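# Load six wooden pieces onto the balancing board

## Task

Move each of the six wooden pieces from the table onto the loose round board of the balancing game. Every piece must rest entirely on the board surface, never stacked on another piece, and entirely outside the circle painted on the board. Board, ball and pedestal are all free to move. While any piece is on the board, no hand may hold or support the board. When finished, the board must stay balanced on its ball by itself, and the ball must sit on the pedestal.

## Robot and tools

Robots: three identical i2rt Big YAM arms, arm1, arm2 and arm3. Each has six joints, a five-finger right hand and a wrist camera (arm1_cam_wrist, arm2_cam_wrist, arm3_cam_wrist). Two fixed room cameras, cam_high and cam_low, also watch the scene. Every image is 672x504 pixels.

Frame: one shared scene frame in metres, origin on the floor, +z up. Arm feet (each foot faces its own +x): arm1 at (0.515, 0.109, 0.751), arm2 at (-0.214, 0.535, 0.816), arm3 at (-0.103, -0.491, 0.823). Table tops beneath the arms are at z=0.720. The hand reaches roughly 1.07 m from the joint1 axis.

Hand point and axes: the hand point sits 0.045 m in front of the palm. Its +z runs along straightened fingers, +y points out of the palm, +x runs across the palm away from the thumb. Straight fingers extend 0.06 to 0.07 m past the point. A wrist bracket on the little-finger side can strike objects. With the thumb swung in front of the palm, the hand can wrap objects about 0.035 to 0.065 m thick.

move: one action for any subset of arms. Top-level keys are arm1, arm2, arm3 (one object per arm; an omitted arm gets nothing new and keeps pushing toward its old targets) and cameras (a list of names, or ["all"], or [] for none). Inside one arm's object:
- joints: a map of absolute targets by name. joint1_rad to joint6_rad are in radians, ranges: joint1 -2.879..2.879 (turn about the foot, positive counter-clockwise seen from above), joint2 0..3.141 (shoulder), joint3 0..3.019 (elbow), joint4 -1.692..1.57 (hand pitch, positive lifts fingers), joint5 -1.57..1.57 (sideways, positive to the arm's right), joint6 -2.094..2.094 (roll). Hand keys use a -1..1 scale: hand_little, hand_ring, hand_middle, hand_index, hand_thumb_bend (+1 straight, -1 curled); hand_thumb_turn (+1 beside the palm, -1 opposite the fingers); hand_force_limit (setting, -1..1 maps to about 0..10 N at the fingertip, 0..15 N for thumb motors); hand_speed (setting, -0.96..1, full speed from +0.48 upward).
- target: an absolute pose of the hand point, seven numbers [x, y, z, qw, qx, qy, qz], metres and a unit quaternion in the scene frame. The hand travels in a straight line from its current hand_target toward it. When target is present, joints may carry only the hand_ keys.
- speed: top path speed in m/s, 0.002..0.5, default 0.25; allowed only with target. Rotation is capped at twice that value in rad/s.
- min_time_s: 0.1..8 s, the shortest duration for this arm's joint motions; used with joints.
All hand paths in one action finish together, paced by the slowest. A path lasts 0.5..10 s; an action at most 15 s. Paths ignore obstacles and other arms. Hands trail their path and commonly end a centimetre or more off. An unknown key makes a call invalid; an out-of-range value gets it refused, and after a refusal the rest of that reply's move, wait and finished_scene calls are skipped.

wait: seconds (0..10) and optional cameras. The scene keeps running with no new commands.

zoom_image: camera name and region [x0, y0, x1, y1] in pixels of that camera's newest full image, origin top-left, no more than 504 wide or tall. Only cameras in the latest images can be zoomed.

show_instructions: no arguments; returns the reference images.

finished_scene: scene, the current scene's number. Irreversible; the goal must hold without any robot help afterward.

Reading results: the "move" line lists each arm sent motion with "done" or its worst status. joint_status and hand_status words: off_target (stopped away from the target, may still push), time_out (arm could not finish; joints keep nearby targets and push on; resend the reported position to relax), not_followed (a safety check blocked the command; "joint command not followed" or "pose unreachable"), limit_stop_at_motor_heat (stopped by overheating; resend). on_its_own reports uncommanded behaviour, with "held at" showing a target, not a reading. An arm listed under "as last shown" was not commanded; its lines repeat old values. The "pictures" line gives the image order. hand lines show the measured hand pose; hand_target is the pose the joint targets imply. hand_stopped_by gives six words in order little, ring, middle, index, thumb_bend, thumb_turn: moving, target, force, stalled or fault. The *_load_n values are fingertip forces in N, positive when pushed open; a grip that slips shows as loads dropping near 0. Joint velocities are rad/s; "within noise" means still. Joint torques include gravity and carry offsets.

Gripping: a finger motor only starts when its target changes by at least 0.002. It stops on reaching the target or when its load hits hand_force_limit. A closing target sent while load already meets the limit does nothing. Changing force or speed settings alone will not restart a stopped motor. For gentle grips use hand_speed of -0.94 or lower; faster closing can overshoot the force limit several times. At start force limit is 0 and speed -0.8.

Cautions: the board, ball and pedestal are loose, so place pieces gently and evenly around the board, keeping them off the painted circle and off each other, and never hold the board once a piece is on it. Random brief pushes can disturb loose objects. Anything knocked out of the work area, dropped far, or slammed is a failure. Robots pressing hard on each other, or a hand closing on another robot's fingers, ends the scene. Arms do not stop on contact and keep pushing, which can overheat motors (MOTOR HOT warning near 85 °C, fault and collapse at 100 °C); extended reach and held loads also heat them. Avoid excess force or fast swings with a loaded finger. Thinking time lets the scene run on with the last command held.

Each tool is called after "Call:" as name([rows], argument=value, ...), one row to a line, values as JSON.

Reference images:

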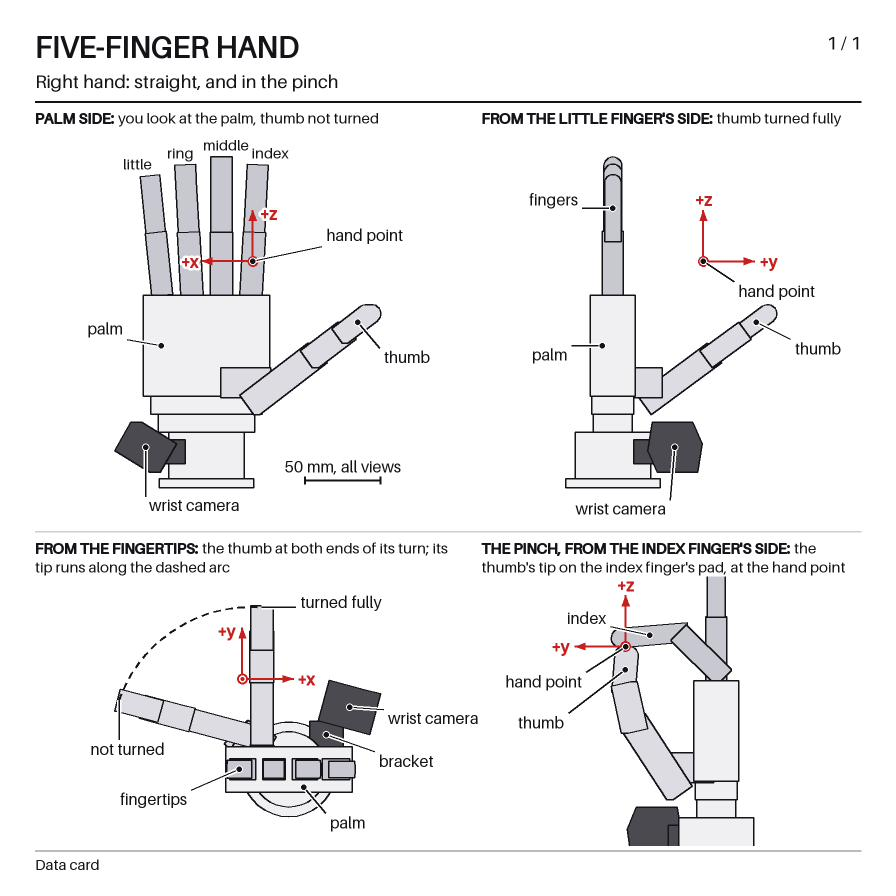

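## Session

Call:
move()

Call:
zoom_image(camera="cam_high", region=[90, 0, 594, 504])

Call:
zoom_image(camera="cam_low", region=[220, 200, 460, 380])

Scene clock: 0.00 s.
Joint torques (N m): no reading
Heat: arm1: hottest joint3_rad 41 °C; arm2: hottest joint3_rad 41 °C; arm3: hottest joint3_rad 41 °C.
Joint velocities: within noise
arm1.joint_positions: joint1_rad=+0.671 joint2_rad=+0.649 joint3_rad=+1.450 joint4_rad=-1.325 joint5_rad=-0.297 joint6_rad=-1.359 hand_little=+1.000 hand_ring=+1.000 hand_middle=+1.000 hand_index=+1.000 hand_thumb_turn=+1.000 hand_thumb_bend=+1.000 hand_force_limit=+0.000 hand_speed=-0.800
arm1.joint_status: not commanded
arm1.hand_stopped_by: target,target,target,target,target,target
arm1.little_load_n: 0.0
arm1.ring_load_n: 0.0
arm1.middle_load_n: 0.0
arm1.index_load_n: 0.0
arm1.thumb_bend_load_n: 0.0
arm1.thumb_turn_load_n: 0.0
arm1.hand: x=+0.3412 y=-0.0601 z=+1.2643 quat_wxyz=(+0.379, +0.299, -0.805, +0.344) (m; scene frame)
arm1.hand_target: x=+0.3423 y=-0.0590 z=+1.2739 quat_wxyz=(+0.388, +0.298, -0.800, +0.347) (m; scene frame)
arm1.hand_status: not commanded
arm2.joint_positions: joint1_rad=-0.289 joint2_rad=+0.587 joint3_rad=+1.469 joint4_rad=-1.166 joint5_rad=+0.194 joint6_rad=-0.935 hand_little=+1.000 hand_ring=+1.000 hand_middle=+1.000 hand_index=+1.000 hand_thumb_turn=+1.000 hand_thumb_bend=+1.000 hand_force_limit=+0.000 hand_speed=-0.800
arm2.joint_status: not commanded
arm2.hand_stopped_by: target,target,target,target,target,target
arm2.little_load_n: 0.0
arm2.ring_load_n: 0.0
arm2.middle_load_n: 0.0
arm2.index_load_n: 0.0
arm2.thumb_bend_load_n: 0.0
arm2.thumb_turn_load_n: 0.0
arm2.hand: x=-0.3284 y=+0.3467 z=+1.3800 quat_wxyz=(+0.395, +0.218, -0.763, +0.462) (m; scene frame)
arm2.hand_target: x=-0.3277 y=+0.3497 z=+1.3879 quat_wxyz=(+0.399, +0.216, -0.758, +0.469) (m; scene frame)
arm2.hand_status: not commanded
arm3.joint_positions: joint1_rad=+0.618 joint2_rad=+0.633 joint3_rad=+1.420 joint4_rad=-1.498 joint5_rad=+0.300 joint6_rad=-0.861 hand_little=+1.000 hand_ring=+1.000 hand_middle=+1.000 hand_index=+1.000 hand_thumb_turn=+1.000 hand_thumb_bend=+1.000 hand_force_limit=+0.000 hand_speed=-0.800
arm3.joint_status: not commanded
arm3.hand_stopped_by: target,target,target,target,target,target
arm3.little_load_n: 0.0
arm3.ring_load_n: 0.0
arm3.middle_load_n: 0.0
arm3.index_load_n: 0.0
arm3.thumb_bend_load_n: 0.0
arm3.thumb_turn_load_n: 0.0
arm3.hand: x=-0.0889 y=-0.2956 z=+1.2908 quat_wxyz=(-0.369, +0.769, +0.470, +0.228) (m; scene frame)
arm3.hand_target: x=-0.0888 y=-0.2956 z=+1.3007 quat_wxyz=(-0.380, +0.766, +0.465, +0.230) (m; scene frame)
arm3.hand_status: not commanded
pictures: arm1_cam_wrist, arm2_cam_wrist, arm3_cam_wrist, cam_high, cam_low

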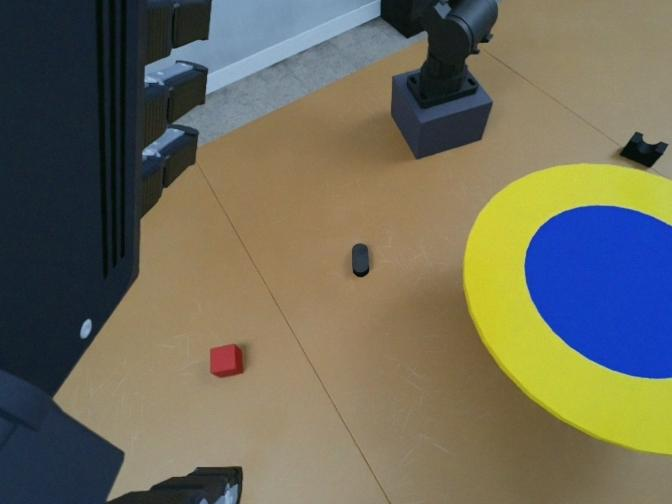

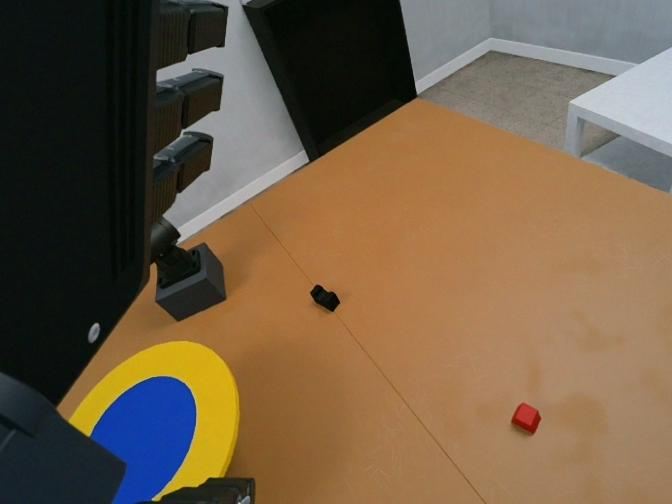

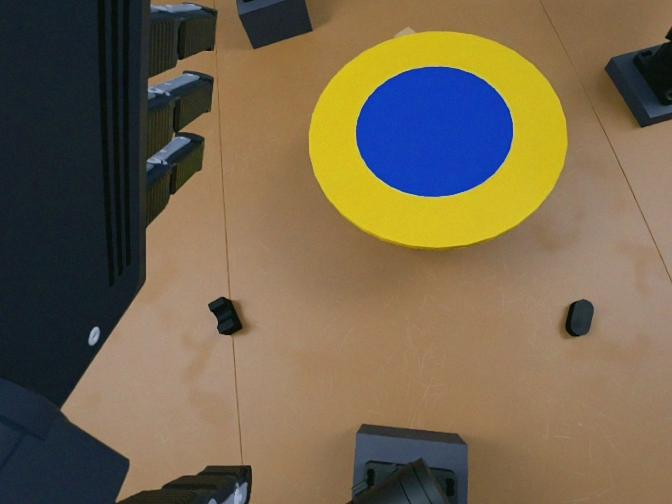

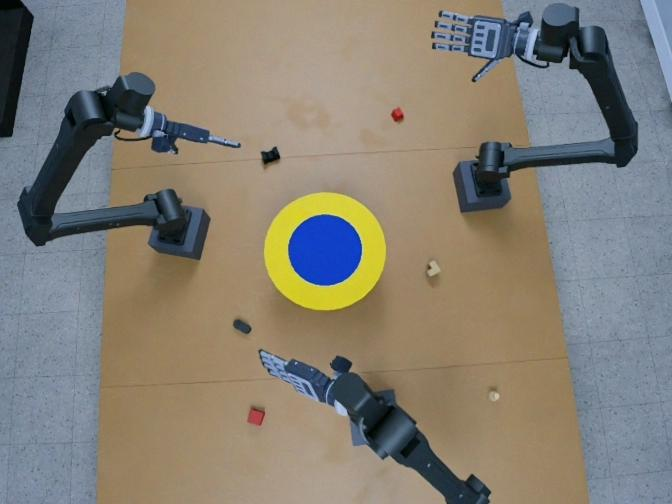

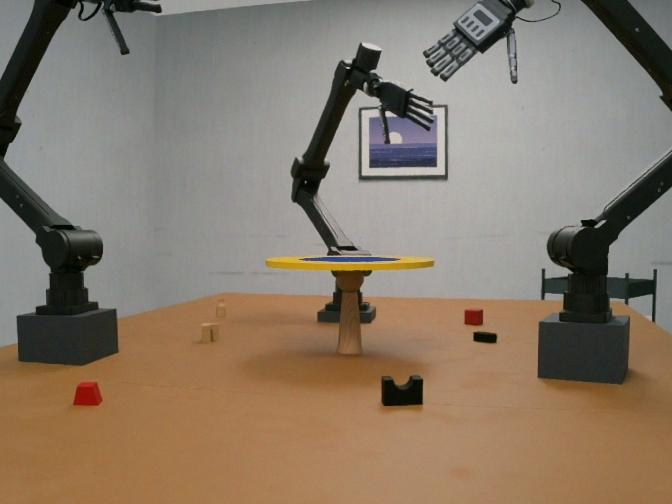

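Scaled by 1.000.

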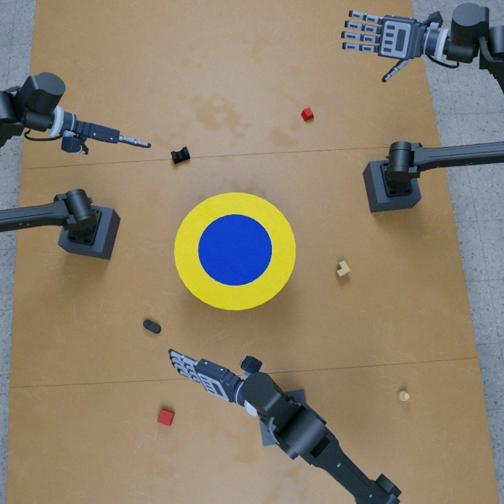

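Scaled by 2.100 from the camera's 672x504 image, which has a finer 960x720 frame.

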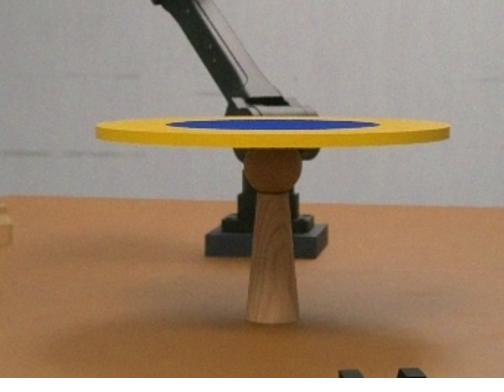

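Call:
zoom_image(camera="cam_high", region=[235, 130, 305, 180])

Call:
zoom_image(camera="cam_high", region=[215, 300, 285, 350])

Call:
zoom_image(camera="cam_high", region=[221, 391, 291, 441])

Call:
zoom_image(camera="cam_high", region=[398, 243, 468, 293])

Call:
zoom_image(camera="cam_high", region=[362, 90, 432, 140])

Call:
zoom_image(camera="cam_high", region=[458, 370, 528, 420])

Scaled by 7.200 from the camera's 672x504 image, which has a finer 960x720 frame.

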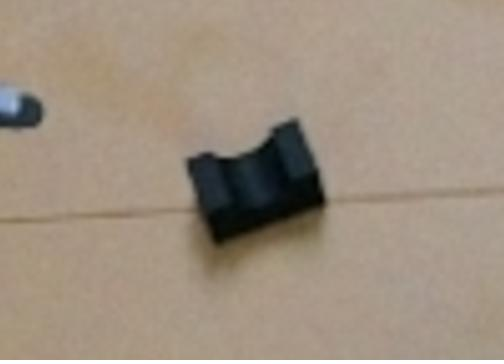

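Scaled by 7.200 from the camera's 672x504 image, which has a finer 960x720 frame.

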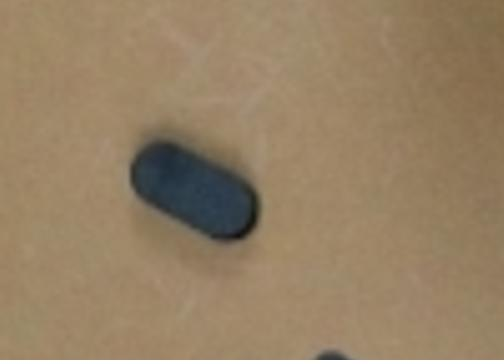

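Scaled by 7.200 from the camera's 672x504 image, which has a finer 960x720 frame.

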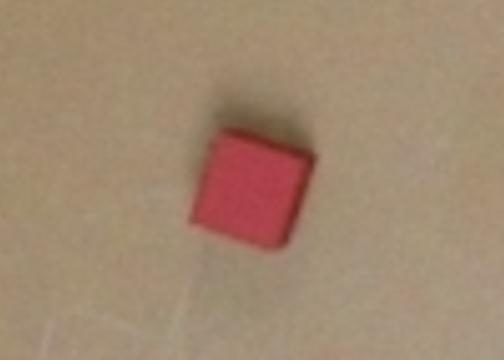

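Scaled by 7.200 from the camera's 672x504 image, which has a finer 960x720 frame.

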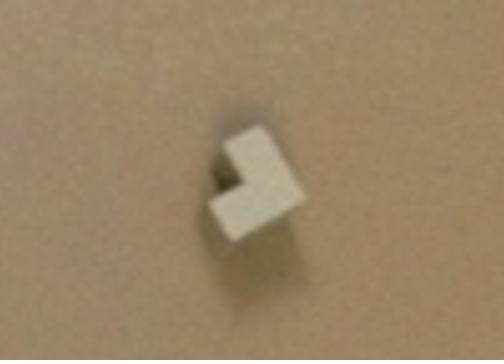

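Scaled by 7.200 from the camera's 672x504 image, which has a finer 960x720 frame.

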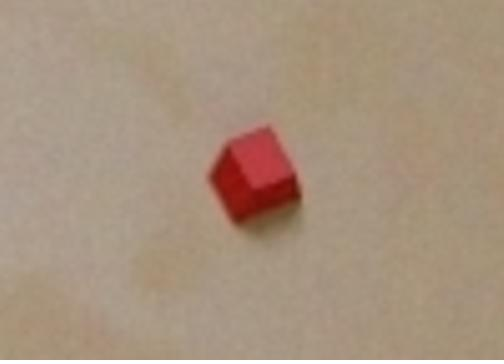

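Scaled by 7.200 from the camera's 672x504 image, which has a finer 960x720 frame.

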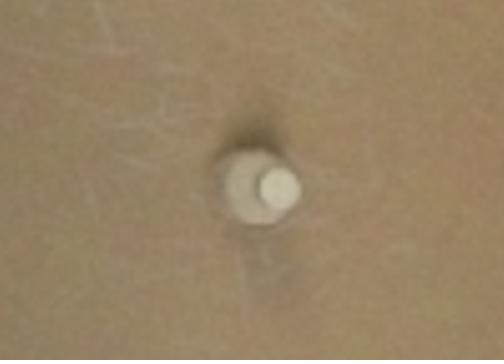

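Call:
zoom_image(camera="cam_high", region=[250, 180, 395, 325])

Scaled by 3.476 from the camera's 672x504 image, which has a finer 960x720 frame.

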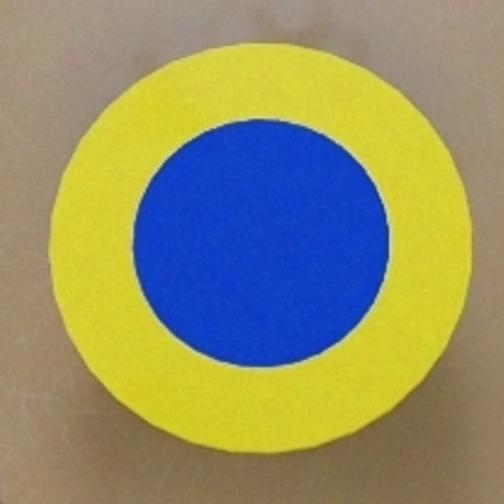

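Call:
move(arm1={"target": [0.508, -0.255, 0.95, -0.0762, 0.1267, 0.8478, -0.5094], "speed": 0.3, "joints": {"hand_thumb_turn": -1, "hand_thumb_bend": 0.1, "hand_index": 0.9, "hand_middle": 0.9, "hand_speed": -0.3}}, arm2={"target": [-0.500, 0.2555, 0.95, -0.2636, 0.4302, 0.7362, -0.4512], "speed": 0.3, "joints": {"hand_thumb_turn": -1, "hand_thumb_bend": 0.1, "hand_index": 0.68, "hand_middle": 0.68, "hand_speed": -0.3}}, arm3={"target": [-0.376, -0.19, 0.95, -0.3147, 0.545, 0.673, -0.3886], "speed": 0.3, "joints": {"hand_thumb_turn": -1, "hand_thumb_bend": 0.1, "hand_index": 0.9, "hand_middle": 0.9, "hand_speed": -0.3}}, cameras=["all"])

Scene clock: 244.00 s.
Joint torques (N m): arm1=[1.38 -1.61 8.65 2.93 0.2 -0.05] | arm2=[-0.21 -4.84 7.34 2.44 0.19 0.06] | arm3=[-1.96 -8.41 9.88 1.05 -0.73 -0.1]
Heat: arm1: hottest joint3_rad 48 °C; arm2: hottest joint3_rad 47 °C; arm3: hottest joint3_rad 47 °C.
move: arm1 done; arm2 done; arm3 off_target
Joint velocities: within noise
arm1.joint_positions: joint1_rad=+1.501 joint2_rad=+0.698 joint3_rad=+0.579 joint4_rad=-0.409 joint5_rad=+0.280 joint6_rad=+0.141 hand_little=+1.000 hand_ring=+1.000 hand_middle=+0.900 hand_index=+0.900 hand_thumb_turn=-1.000 hand_thumb_bend=+0.100 hand_force_limit=+0.000 hand_speed=-0.300
arm1.joint_status: all done
arm1.hand_stopped_by: target,target,target,target,target,target
arm1.little_load_n: 0.0
arm1.ring_load_n: 0.0
arm1.middle_load_n: 0.0
arm1.index_load_n: 0.0
arm1.thumb_bend_load_n: 0.0
arm1.thumb_turn_load_n: 0.0
arm1.hand: x=+0.5016 y=-0.2516 z=+0.9475 quat_wxyz=(+0.084, -0.126, -0.851, +0.502) (m; scene frame)
arm1.hand_target: x=+0.5079 y=-0.2549 z=+0.9502 quat_wxyz=(+0.076, -0.127, -0.848, +0.509) (m; scene frame)
arm1.hand_status: done (0.008 m and 1.3 deg from the pose sent, 0.406 m and 63.8 deg at the start)
arm2.joint_positions: joint1_rad=-0.803 joint2_rad=+0.916 joint3_rad=+0.481 joint4_rad=-0.080 joint5_rad=+0.273 joint6_rad=+0.125 hand_little=+1.000 hand_ring=+1.000 hand_middle=+0.680 hand_index=+0.680 hand_thumb_turn=-1.000 hand_thumb_bend=+0.100 hand_force_limit=+0.000 hand_speed=-0.300
arm2.joint_status: all done
arm2.hand_stopped_by: target,target,target,target,target,target
arm2.little_load_n: 0.0
arm2.ring_load_n: 0.0
arm2.middle_load_n: 0.0
arm2.index_load_n: -0.5
arm2.thumb_bend_load_n: 0.0
arm2.thumb_turn_load_n: 0.0
arm2.hand: x=-0.4967 y=+0.2531 z=+0.9501 quat_wxyz=(+0.261, -0.424, -0.744, +0.447) (m; scene frame)
arm2.hand_target: x=-0.4999 y=+0.2555 z=+0.9501 quat_wxyz=(+0.264, -0.430, -0.736, +0.451) (m; scene frame)
arm2.hand_status: done (0.004 m and 1.3 deg from the pose sent, 0.472 m and 77.4 deg at the start)
arm3.joint_positions: joint1_rad=+0.621 joint2_rad=+1.408 joint3_rad=+0.898 joint4_rad=-0.835 joint5_rad=-1.012 joint6_rad=-1.222 hand_little=+1.000 hand_ring=+1.000 hand_middle=+0.900 hand_index=+0.900 hand_thumb_turn=-1.000 hand_thumb_bend=+0.100 hand_force_limit=+0.000 hand_speed=-0.300
arm3.joint_status: all done
arm3.hand_stopped_by: target,target,target,target,target,target
arm3.little_load_n: 0.0
arm3.ring_load_n: 0.0
arm3.middle_load_n: 0.0
arm3.index_load_n: -0.5
arm3.thumb_bend_load_n: 0.0
arm3.thumb_turn_load_n: 0.0
arm3.hand: x=-0.3662 y=-0.2069 z=+0.9316 quat_wxyz=(-0.289, +0.565, +0.661, -0.402) (m; scene frame)
arm3.hand_target: x=-0.3755 y=-0.1909 z=+0.9505 quat_wxyz=(-0.315, +0.545, +0.673, -0.389) (m; scene frame)
arm3.hand_status: off_target (0.027 m and 4.3 deg from the pose sent, 0.458 m and 80.6 deg at the start)
pictures: arm1_cam_wrist, arm2_cam_wrist, arm3_cam_wrist, cam_high, cam_low

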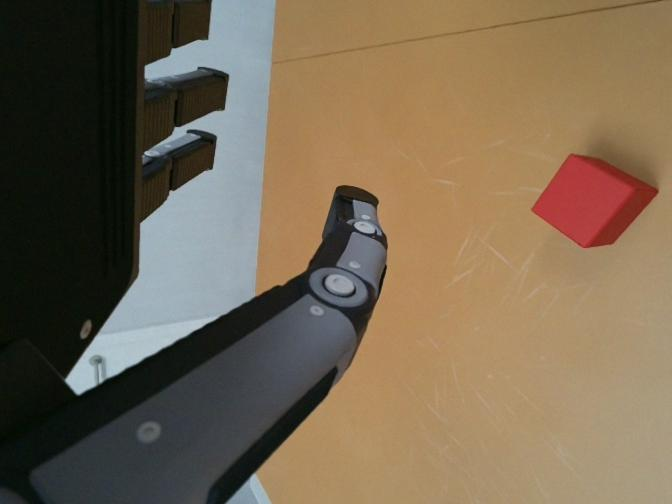

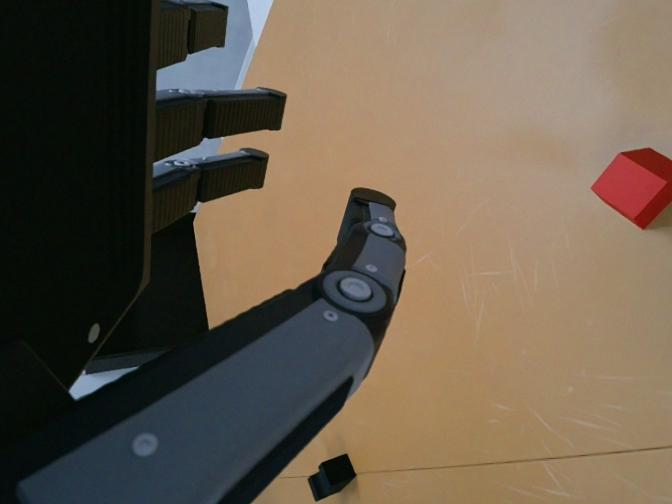

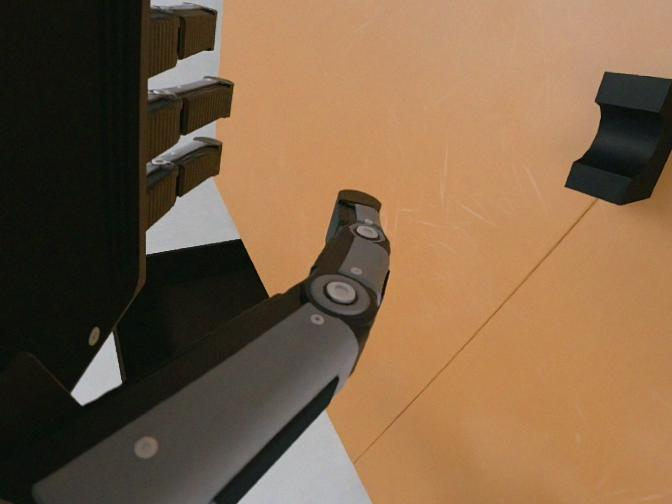

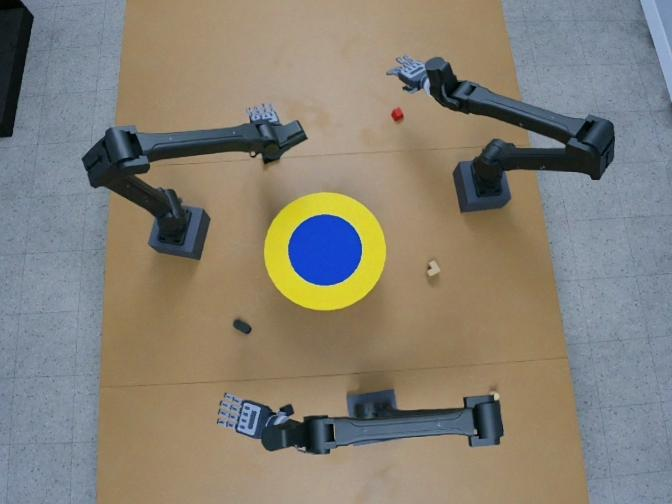

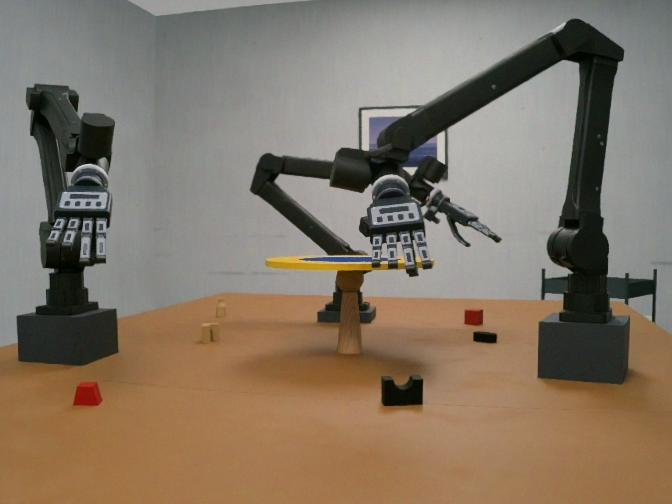

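Call:
zoom_image(camera="arm1_cam_wrist", region=[512, 130, 672, 270])

Call:
zoom_image(camera="arm2_cam_wrist", region=[572, 120, 672, 250])

Call:
zoom_image(camera="arm3_cam_wrist", region=[532, 50, 672, 220])

Scaled by 3.150 from the camera's 672x504 image, which has a finer 960x720 frame.

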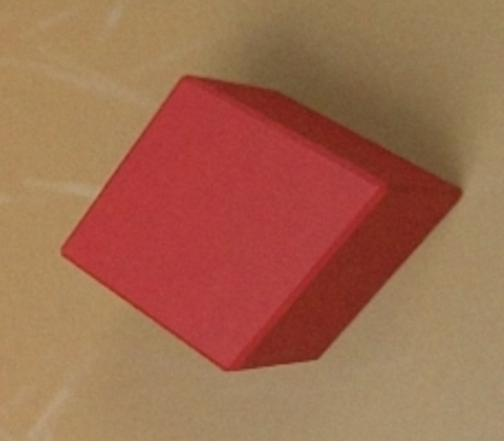

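Scaled by 3.877 from the camera's 672x504 image, which has a finer 960x720 frame.

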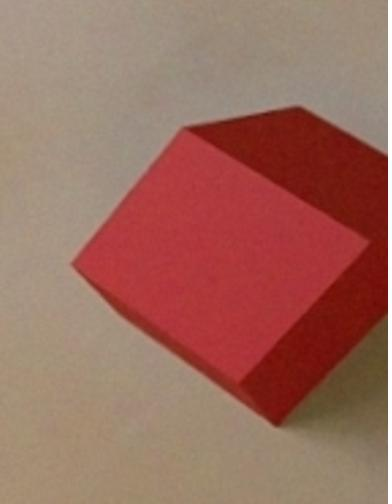

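Scaled by 2.965 from the camera's 672x504 image, which has a finer 960x720 frame.

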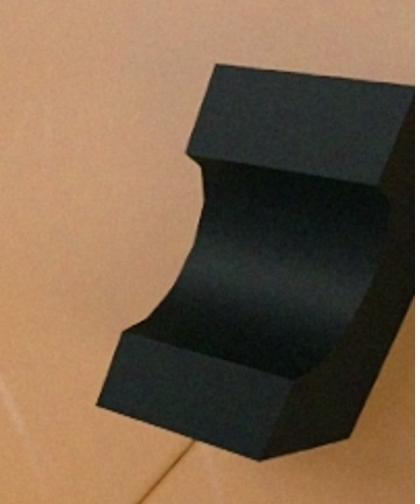

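Call:
move(arm1={"target": [0.513, -0.2576, 0.82, -0.0762, 0.1267, 0.8478, -0.5094], "speed": 0.15}, arm2={"target": [-0.5014, 0.2705, 0.82, -0.2731, 0.4455, 0.727, -0.4456], "speed": 0.15}, arm3={"target": [-0.366, -0.155, 0.83, -0.2975, 0.5151, 0.6962, -0.402], "speed": 0.15, "joints": {"hand_index": 0.7, "hand_middle": 0.7}}, cameras=["arm1_cam_wrist", "arm2_cam_wrist", "arm3_cam_wrist"])

Scene clock: 310.90 s.
Joint torques (N m): arm1=[1.44 -2.67 7.28 2.93 0.2 -0.05] | arm2=[-0.44 -6.24 4.25 2.41 0.18 0.05] | arm3=[-2.26 -11.58 7.65 0.55 -0.8 -0.12]
Heat: arm1: hottest joint3_rad 47 °C; arm2: hottest joint3_rad 47 °C; arm3: hottest joint3_rad 50 °C.
move: arm1 done; arm2 done; arm3 off_target
Joint velocities: within noise
arm1.joint_positions: joint1_rad=+1.523 joint2_rad=+0.923 joint3_rad=+0.299 joint4_rad=+0.091 joint5_rad=+0.300 joint6_rad=+0.153 hand_little=+1.000 hand_ring=+1.000 hand_middle=+0.900 hand_index=+0.900 hand_thumb_turn=-1.000 hand_thumb_bend=+0.100 hand_force_limit=+0.000 hand_speed=-0.300
arm1.joint_status: not commanded
arm1.hand_stopped_by: target,target,target,target,target,target
arm1.little_load_n: 0.0
arm1.ring_load_n: 0.0
arm1.middle_load_n: 0.0
arm1.index_load_n: 0.0
arm1.thumb_bend_load_n: 0.0
arm1.thumb_turn_load_n: 0.0
arm1.hand: x=+0.5063 y=-0.2545 z=+0.8170 quat_wxyz=(+0.084, -0.127, -0.852, +0.502) (m; scene frame)
arm1.hand_target: x=+0.5129 y=-0.2574 z=+0.8200 quat_wxyz=(+0.076, -0.127, -0.848, +0.509) (m; scene frame)
arm1.hand_status: done (0.008 m and 1.3 deg from the pose sent, 0.128 m and 1.3 deg at the start)
arm2.joint_positions: joint1_rad=-0.827 joint2_rad=+1.324 joint3_rad=+0.262 joint4_rad=+0.550 joint5_rad=+0.289 joint6_rad=+0.133 hand_little=+1.000 hand_ring=+1.000 hand_middle=+0.680 hand_index=+0.680 hand_thumb_turn=-1.000 hand_thumb_bend=+0.100 hand_force_limit=+0.000 hand_speed=-0.300
arm2.joint_status: not commanded
arm2.hand_stopped_by: target,target,target,target,target,target
arm2.little_load_n: 0.0
arm2.ring_load_n: 0.0
arm2.middle_load_n: -0.5
arm2.index_load_n: 0.0
arm2.thumb_bend_load_n: 0.0
arm2.thumb_turn_load_n: 0.0
arm2.hand: x=-0.4987 y=+0.2665 z=+0.8201 quat_wxyz=(+0.271, -0.438, -0.734, +0.443) (m; scene frame)
arm2.hand_target: x=-0.5014 y=+0.2705 z=+0.8201 quat_wxyz=(+0.273, -0.445, -0.727, +0.445) (m; scene frame)
arm2.hand_status: done (0.005 m and 1.2 deg from the pose sent, 0.131 m and 3.4 deg at the start)
arm3.joint_positions: joint1_rad=+0.584 joint2_rad=+1.731 joint3_rad=+0.931 joint4_rad=-0.753 joint5_rad=-1.037 joint6_rad=-1.487 hand_little=+1.000 hand_ring=+1.000 hand_middle=+0.700 hand_index=+0.700 hand_thumb_turn=-1.000 hand_thumb_bend=+0.100 hand_force_limit=+0.000 hand_speed=-0.300
arm3.joint_status: all done
arm3.hand_stopped_by: target,target,target,target,target,target
arm3.little_load_n: 0.0
arm3.ring_load_n: 0.0
arm3.middle_load_n: 0.5
arm3.index_load_n: 0.0
arm3.thumb_bend_load_n: 0.0
arm3.thumb_turn_load_n: 0.0
arm3.hand: x=-0.3617 y=-0.1754 z=+0.8211 quat_wxyz=(-0.277, +0.525, +0.690, -0.414) (m; scene frame)
arm3.hand_target: x=-0.3657 y=-0.1555 z=+0.8305 quat_wxyz=(-0.297, +0.515, +0.696, -0.402) (m; scene frame)
arm3.hand_status: off_target (0.023 m and 3.1 deg from the pose sent, 0.114 m and 7.1 deg at the start)
pictures: arm1_cam_wrist, arm2_cam_wrist, arm3_cam_wrist

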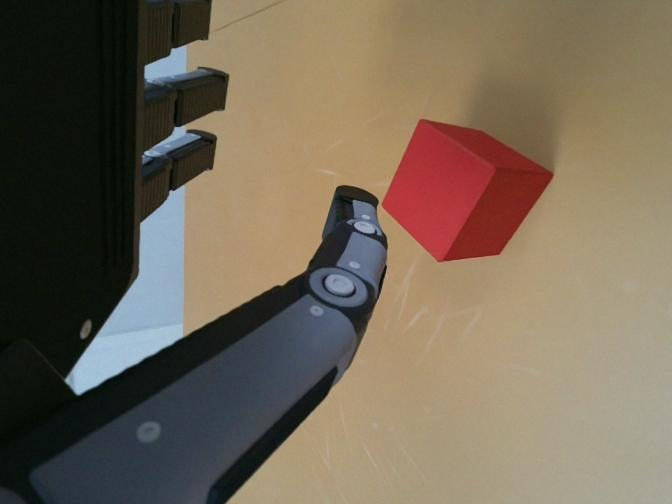

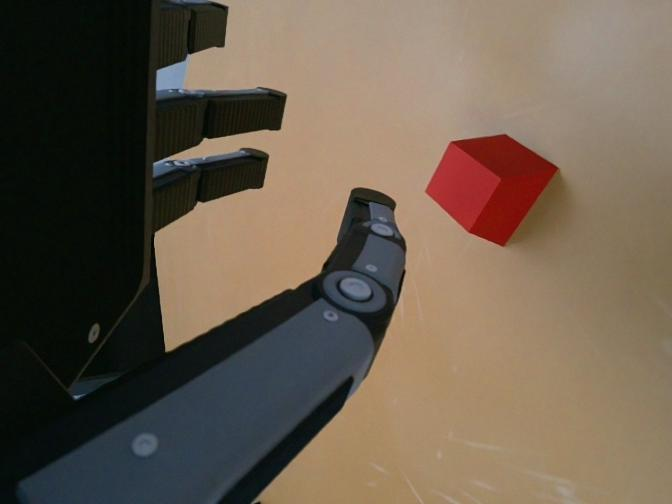

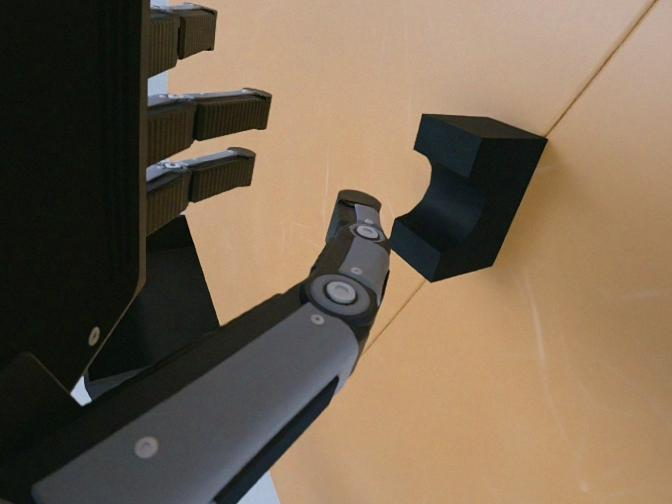

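Call:
move(arm1={"target": [0.5142, -0.2538, 0.750, -0.0762, 0.1267, 0.8478, -0.5094], "speed": 0.08}, arm2={"target": [-0.503, 0.273, 0.7505, -0.2731, 0.4455, 0.727, -0.4456], "speed": 0.08}, arm3={"target": [-0.3617, -0.151, 0.81, -0.2833, 0.4906, 0.7138, -0.4121], "speed": 0.08}, cameras=["arm1_cam_wrist", "arm2_cam_wrist", "arm3_cam_wrist"])

Scene clock: 330.07 s.
Joint torques (N m): arm1=[1.44 -1.85 3.97 2.04 0.08 -0.09] | arm2=[-0.44 -8 1.13 2.43 0.01 -0.03] | arm3=[-2.49 -11.28 7.45 -0.18 -0.74 -0.12]
Heat: arm1: hottest joint3_rad 47 °C; arm2: hottest joint3_rad 45 °C; arm3: hottest joint3_rad 49 °C.
move: arm1 off_target; arm2 done; arm3 off_target
Joint velocities: within noise
arm1.joint_positions: joint1_rad=+1.528 joint2_rad=+1.201 joint3_rad=+0.211 joint4_rad=+0.526 joint5_rad=+0.308 joint6_rad=+0.159 hand_little=+1.000 hand_ring=+1.000 hand_middle=+0.900 hand_index=+0.900 hand_thumb_turn=-1.000 hand_thumb_bend=+0.099 hand_force_limit=+0.000 hand_speed=-0.300
arm1.joint_status: not commanded
arm1.hand_stopped_by: target,target,target,target,target,target
arm1.little_load_n: 0.0
arm1.ring_load_n: 0.0
arm1.middle_load_n: 0.0
arm1.index_load_n: 0.0
arm1.thumb_bend_load_n: -3.5
arm1.thumb_turn_load_n: -1.0
arm1.hand: x=+0.5074 y=-0.2672 z=+0.7701 quat_wxyz=(+0.079, -0.132, -0.833, +0.531) (m; scene frame)
arm1.hand_target: x=+0.5137 y=-0.2530 z=+0.7511 quat_wxyz=(+0.076, -0.127, -0.848, +0.509) (m; scene frame)
arm1.hand_status: off_target (0.025 m and 3.0 deg from the pose sent, 0.068 m and 1.3 deg at the start)
arm2.joint_positions: joint1_rad=-0.842 joint2_rad=+1.743 joint3_rad=+0.242 joint4_rad=+0.997 joint5_rad=+0.280 joint6_rad=+0.133 hand_little=+1.000 hand_ring=+1.000 hand_middle=+0.680 hand_index=+0.680 hand_thumb_turn=-1.000 hand_thumb_bend=+0.100 hand_force_limit=+0.000 hand_speed=-0.300
arm2.joint_status: not commanded
arm2.hand_stopped_by: target,target,target,target,target,target
arm2.little_load_n: 0.0
arm2.ring_load_n: 0.0
arm2.middle_load_n: 0.0
arm2.index_load_n: 0.0
arm2.thumb_bend_load_n: 0.5
arm2.thumb_turn_load_n: 0.0
arm2.hand: x=-0.5019 y=+0.2681 z=+0.7517 quat_wxyz=(+0.271, -0.442, -0.730, +0.446) (m; scene frame)
arm2.hand_target: x=-0.5029 y=+0.2730 z=+0.7506 quat_wxyz=(+0.273, -0.445, -0.727, +0.445) (m; scene frame)
arm2.hand_status: done (0.005 m and 0.6 deg from the pose sent, 0.070 m and 1.2 deg at the start)
arm3.joint_positions: joint1_rad=+0.578 joint2_rad=+1.803 joint3_rad=+0.985 joint4_rad=-0.834 joint5_rad=-1.038 joint6_rad=-1.638 hand_little=+1.000 hand_ring=+1.000 hand_middle=+0.700 hand_index=+0.700 hand_thumb_turn=-1.000 hand_thumb_bend=+0.100 hand_force_limit=+0.000 hand_speed=-0.300
arm3.joint_status: not commanded
arm3.hand_stopped_by: target,target,target,target,target,target
arm3.little_load_n: 0.0
arm3.ring_load_n: 0.0
arm3.middle_load_n: 0.0
arm3.index_load_n: 0.0
arm3.thumb_bend_load_n: 0.0
arm3.thumb_turn_load_n: 0.0
arm3.hand: x=-0.3602 y=-0.1662 z=+0.8055 quat_wxyz=(-0.274, +0.494, +0.712, -0.418) (m; scene frame)
arm3.hand_target: x=-0.3615 y=-0.1512 z=+0.8101 quat_wxyz=(-0.283, +0.491, +0.714, -0.412) (m; scene frame)
arm3.hand_status: off_target (0.016 m and 1.3 deg from the pose sent, 0.027 m and 4.9 deg at the start)
pictures: arm1_cam_wrist, arm2_cam_wrist, arm3_cam_wrist

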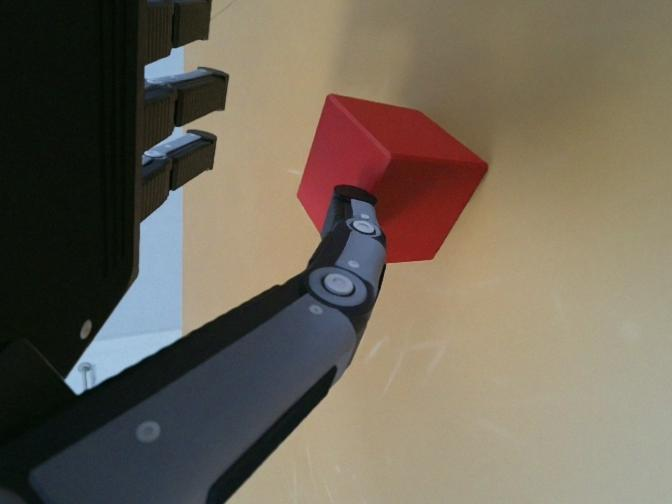

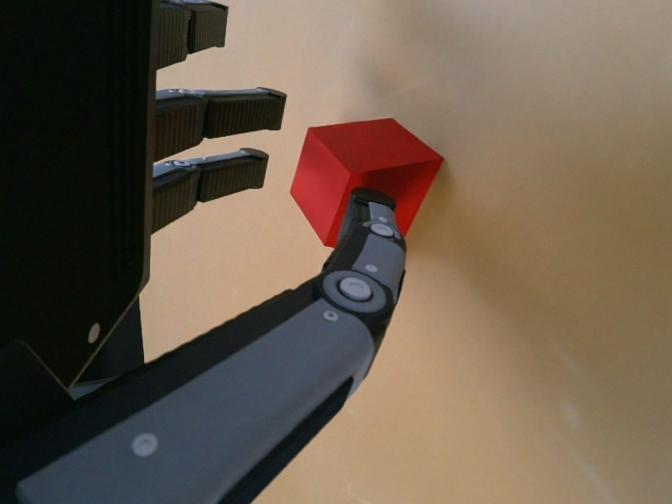

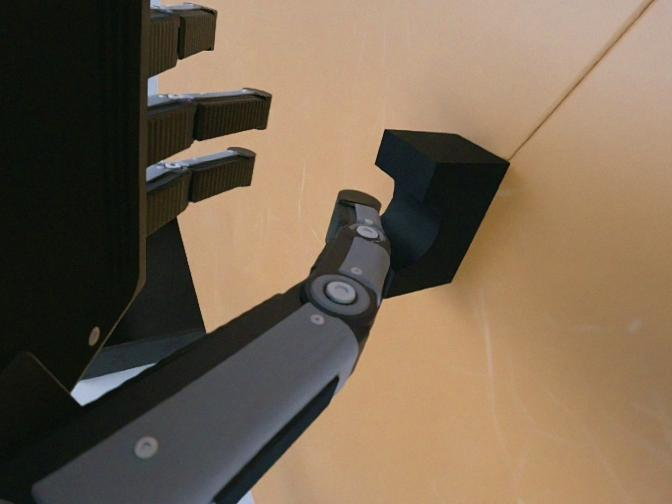

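Call:
move(arm1={"target": [0.5142, -0.2500, 0.83, -0.0762, 0.1267, 0.8478, -0.5094], "speed": 0.08}, arm2={"joints": {"hand_index": 0.0, "hand_middle": 0.0, "hand_force_limit": 0.1, "hand_speed": -0.94}}, arm3={"target": [-0.3576, -0.1625, 0.80, -0.2833, 0.4906, 0.7138, -0.4121], "speed": 0.08}, cameras=["arm1_cam_wrist", "arm2_cam_wrist", "arm3_cam_wrist"])

Scene clock: 351.80 s.
Joint torques (N m): arm1=[1.38 -2.02 10.56 1.83 0.16 -0.08] | arm2=[-0.38 -8 1.13 2.33 0.01 -0.03] | arm3=[-2.67 -10.4 5.05 0.66 -0.79 -0.11]
Heat: arm1: hottest joint3_rad 46 °C; arm2: hottest joint3_rad 43 °C; arm3: hottest joint3_rad 47 °C.
move: arm1 off_target; arm2 off_target; arm3 done
Joint velocities: within noise
arm1.joint_positions: joint1_rad=+1.530 joint2_rad=+0.853 joint3_rad=+0.258 joint4_rad=+0.042 joint5_rad=+0.307 joint6_rad=+0.160 hand_little=+1.000 hand_ring=+1.000 hand_middle=+0.900 hand_index=+0.900 hand_thumb_turn=-1.000 hand_thumb_bend=+0.100 hand_force_limit=+0.000 hand_speed=-0.300
arm1.joint_status: not commanded
arm1.hand_stopped_by: target,target,target,target,target,target
arm1.little_load_n: 0.0
arm1.ring_load_n: 0.0
arm1.middle_load_n: 0.0
arm1.index_load_n: 0.0
arm1.thumb_bend_load_n: 0.0
arm1.thumb_turn_load_n: 0.0
arm1.hand: x=+0.5072 y=-0.2335 z=+0.8088 quat_wxyz=(+0.085, -0.127, -0.856, +0.493) (m; scene frame)
arm1.hand_target: x=+0.5141 y=-0.2489 z=+0.8302 quat_wxyz=(+0.076, -0.127, -0.848, +0.509) (m; scene frame)
arm1.hand_status: off_target (0.028 m and 2.3 deg from the pose sent, 0.063 m and 3.0 deg at the start)
arm2.joint_positions: joint1_rad=-0.842 joint2_rad=+1.743 joint3_rad=+0.242 joint4_rad=+0.999 joint5_rad=+0.280 joint6_rad=+0.133 hand_little=+1.000 hand_ring=+1.000 hand_middle=+0.203 hand_index=+0.208 hand_thumb_turn=-1.000 hand_thumb_bend=+0.101 hand_force_limit=+0.100 hand_speed=-0.940
arm2.joint_status: hand_middle off_target (ended at +0.203, target +0.000); hand_index off_target (ended at +0.208, target +0.000); the others done
arm2.hand_stopped_by: target,target,force,force,target,target
arm2.little_load_n: 0.0
arm2.ring_load_n: 0.0
arm2.middle_load_n: 8.0
arm2.index_load_n: 6.0
arm2.thumb_bend_load_n: 7.0
arm2.thumb_turn_load_n: -1.5
arm2.hand: x=-0.5021 y=+0.2678 z=+0.7522 quat_wxyz=(+0.271, -0.442, -0.729, +0.446) (m; scene frame)
arm2.hand_target: x=-0.5029 y=+0.2730 z=+0.7506 quat_wxyz=(+0.273, -0.445, -0.727, +0.445) (m; scene frame)
arm2.hand_status: not commanded
arm3.joint_positions: joint1_rad=+0.578 joint2_rad=+1.803 joint3_rad=+0.973 joint4_rad=-0.816 joint5_rad=-1.038 joint6_rad=-1.640 hand_little=+1.000 hand_ring=+1.000 hand_middle=+0.700 hand_index=+0.700 hand_thumb_turn=-1.000 hand_thumb_bend=+0.100 hand_force_limit=+0.000 hand_speed=-0.300
arm3.joint_status: not commanded
arm3.hand_stopped_by: target,target,target,target,target,target
arm3.little_load_n: 0.0
arm3.ring_load_n: 0.0
arm3.middle_load_n: 0.0
arm3.index_load_n: 0.0
arm3.thumb_bend_load_n: 0.0
arm3.thumb_turn_load_n: 0.0
arm3.hand: x=-0.3596 y=-0.1680 z=+0.8020 quat_wxyz=(-0.276, +0.492, +0.713, -0.416) (m; scene frame)
arm3.hand_target: x=-0.3576 y=-0.1627 z=+0.8000 quat_wxyz=(-0.283, +0.491, +0.714, -0.412) (m; scene frame)
arm3.hand_status: done (0.006 m and 0.9 deg from the pose sent, 0.007 m and 1.4 deg at the start)
pictures: arm1_cam_wrist, arm2_cam_wrist, arm3_cam_wrist

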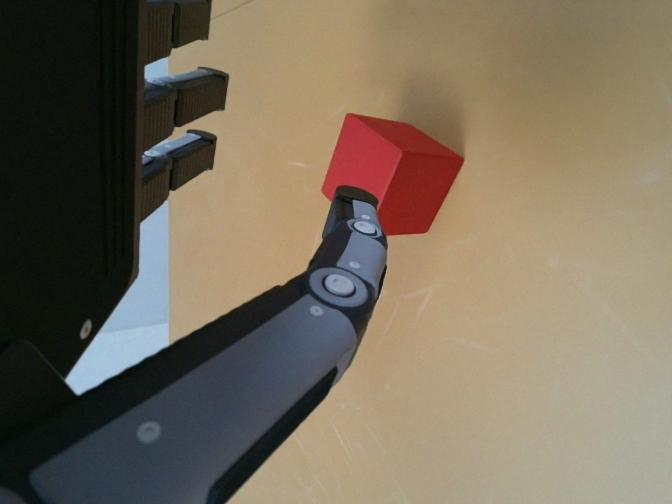

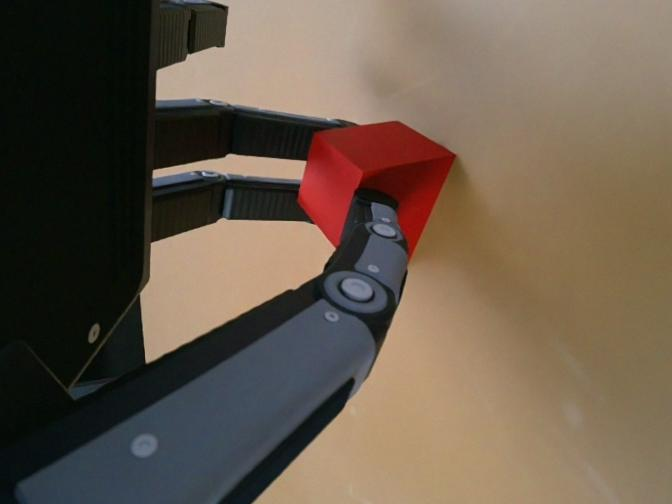

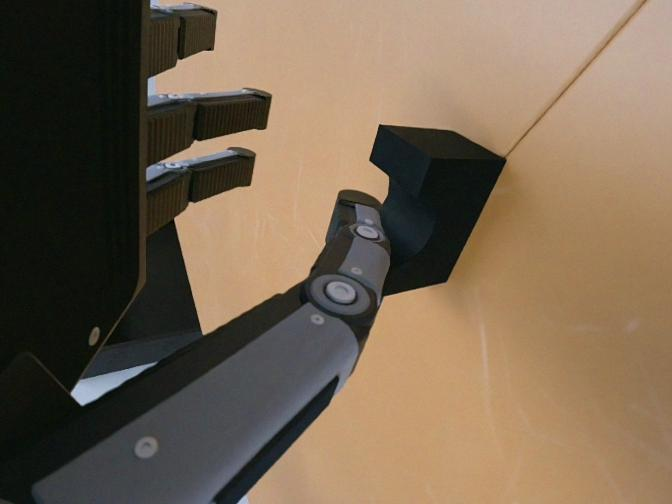

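Call:
move(arm1={"target": [0.5145, -0.2640, 0.79, -0.0762, 0.1267, 0.8478, -0.5094], "speed": 0.08}, arm2={"target": [-0.503, 0.273, 0.90, -0.2731, 0.4455, 0.727, -0.4456], "speed": 0.12}, arm3={"target": [-0.353, -0.1755, 0.79, -0.2833, 0.4906, 0.7138, -0.4121], "speed": 0.08}, cameras=["arm1_cam_wrist", "arm2_cam_wrist", "arm3_cam_wrist"])

Scene clock: 379.17 s.
Joint torques (N m): arm1=[1.26 -2.96 6.9 2.92 0.11 -0.09] | arm2=[0.09 -4.48 10.32 0.9 0.19 0] | arm3=[-2.14 -11.11 4.74 0.61 -0.73 -0.11]
Heat: arm1: hottest joint3_rad 50 °C; arm2: hottest joint3_rad 42 °C; arm3: hottest joint3_rad 45 °C.
move: arm1 done; arm2 off_target; arm3 done
Joint velocities: within noise
arm1.joint_positions: joint1_rad=+1.530 joint2_rad=+1.061 joint3_rad=+0.258 joint4_rad=+0.269 joint5_rad=+0.307 joint6_rad=+0.160 hand_little=+1.000 hand_ring=+1.000 hand_middle=+0.900 hand_index=+0.900 hand_thumb_turn=-1.000 hand_thumb_bend=+0.100 hand_force_limit=+0.000 hand_speed=-0.300
arm1.joint_status: not commanded
arm1.hand_stopped_by: target,target,target,target,target,target
arm1.little_load_n: 0.0
arm1.ring_load_n: 0.0
arm1.middle_load_n: -0.5
arm1.index_load_n: 0.0
arm1.thumb_bend_load_n: 0.0
arm1.thumb_turn_load_n: 0.0
arm1.hand: x=+0.5081 y=-0.2584 z=+0.7858 quat_wxyz=(+0.084, -0.128, -0.852, +0.501) (m; scene frame)
arm1.hand_target: x=+0.5145 y=-0.2638 z=+0.7901 quat_wxyz=(+0.076, -0.127, -0.848, +0.509) (m; scene frame)
arm1.hand_status: done (0.009 m and 1.3 deg from the pose sent, 0.037 m and 2.3 deg at the start)
arm2.joint_positions: joint1_rad=-0.842 joint2_rad=+0.987 joint3_rad=+0.314 joint4_rad=+0.141 joint5_rad=+0.281 joint6_rad=+0.133 hand_little=+1.000 hand_ring=+1.000 hand_middle=+0.203 hand_index=+0.208 hand_thumb_turn=-1.000 hand_thumb_bend=+0.101 hand_force_limit=+0.100 hand_speed=-0.940
arm2.joint_status: not commanded
arm2.hand_stopped_by: target,target,force,force,target,target
arm2.little_load_n: 0.0
arm2.ring_load_n: 0.0
arm2.middle_load_n: 8.0
arm2.index_load_n: 6.0
arm2.thumb_bend_load_n: 7.0
arm2.thumb_turn_load_n: -1.5
arm2.hand: x=-0.4897 y=+0.2823 z=+0.8805 quat_wxyz=(+0.268, -0.443, -0.737, +0.434) (m; scene frame)
arm2.hand_target: x=-0.5023 y=+0.2737 z=+0.9003 quat_wxyz=(+0.273, -0.445, -0.727, +0.446) (m; scene frame)
arm2.hand_status: off_target (0.025 m and 1.9 deg from the pose sent, 0.148 m and 0.6 deg at the start)
arm3.joint_positions: joint1_rad=+0.578 joint2_rad=+1.803 joint3_rad=+0.927 joint4_rad=-0.774 joint5_rad=-1.038 joint6_rad=-1.642 hand_little=+1.000 hand_ring=+1.000 hand_middle=+0.700 hand_index=+0.700 hand_thumb_turn=-1.000 hand_thumb_bend=+0.100 hand_force_limit=+0.000 hand_speed=-0.300
arm3.joint_status: not commanded
arm3.hand_stopped_by: target,target,target,target,target,target
arm3.little_load_n: 0.0
arm3.ring_load_n: 0.0
arm3.middle_load_n: 0.0
arm3.index_load_n: 0.0
arm3.thumb_bend_load_n: 0.0
arm3.thumb_turn_load_n: 0.0
arm3.hand: x=-0.3548 y=-0.1811 z=+0.7907 quat_wxyz=(-0.275, +0.493, +0.713, -0.417) (m; scene frame)
arm3.hand_target: x=-0.3529 y=-0.1755 z=+0.7900 quat_wxyz=(-0.283, +0.491, +0.714, -0.412) (m; scene frame)
arm3.hand_status: done (0.006 m and 1.1 deg from the pose sent, 0.016 m and 0.9 deg at the start)
pictures: arm1_cam_wrist, arm2_cam_wrist, arm3_cam_wrist

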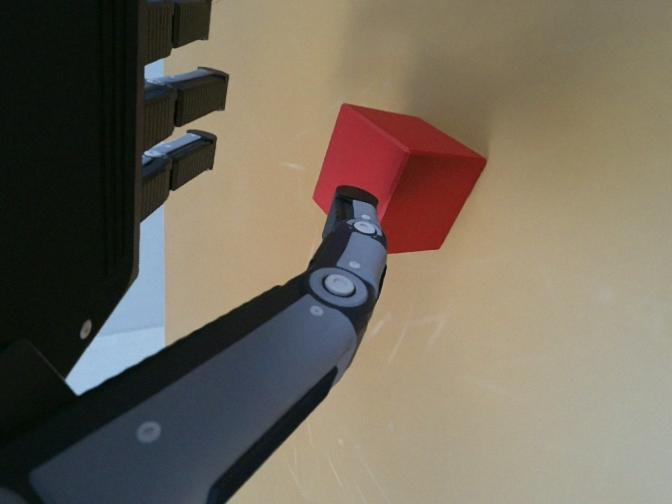

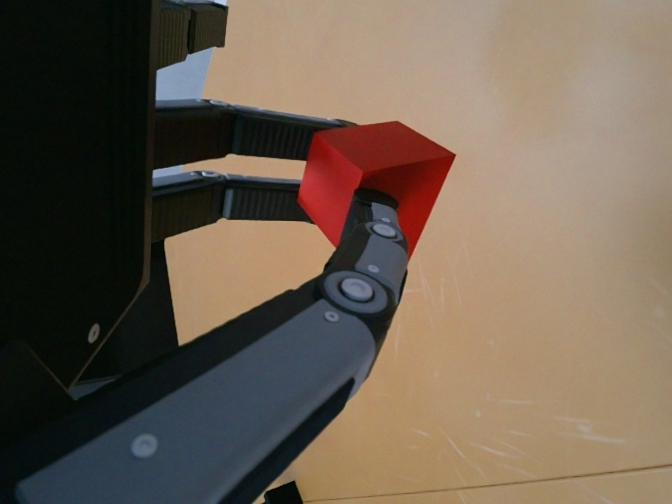

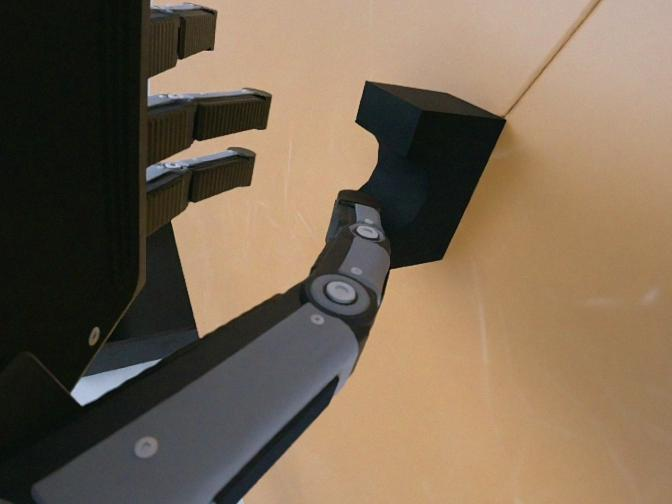

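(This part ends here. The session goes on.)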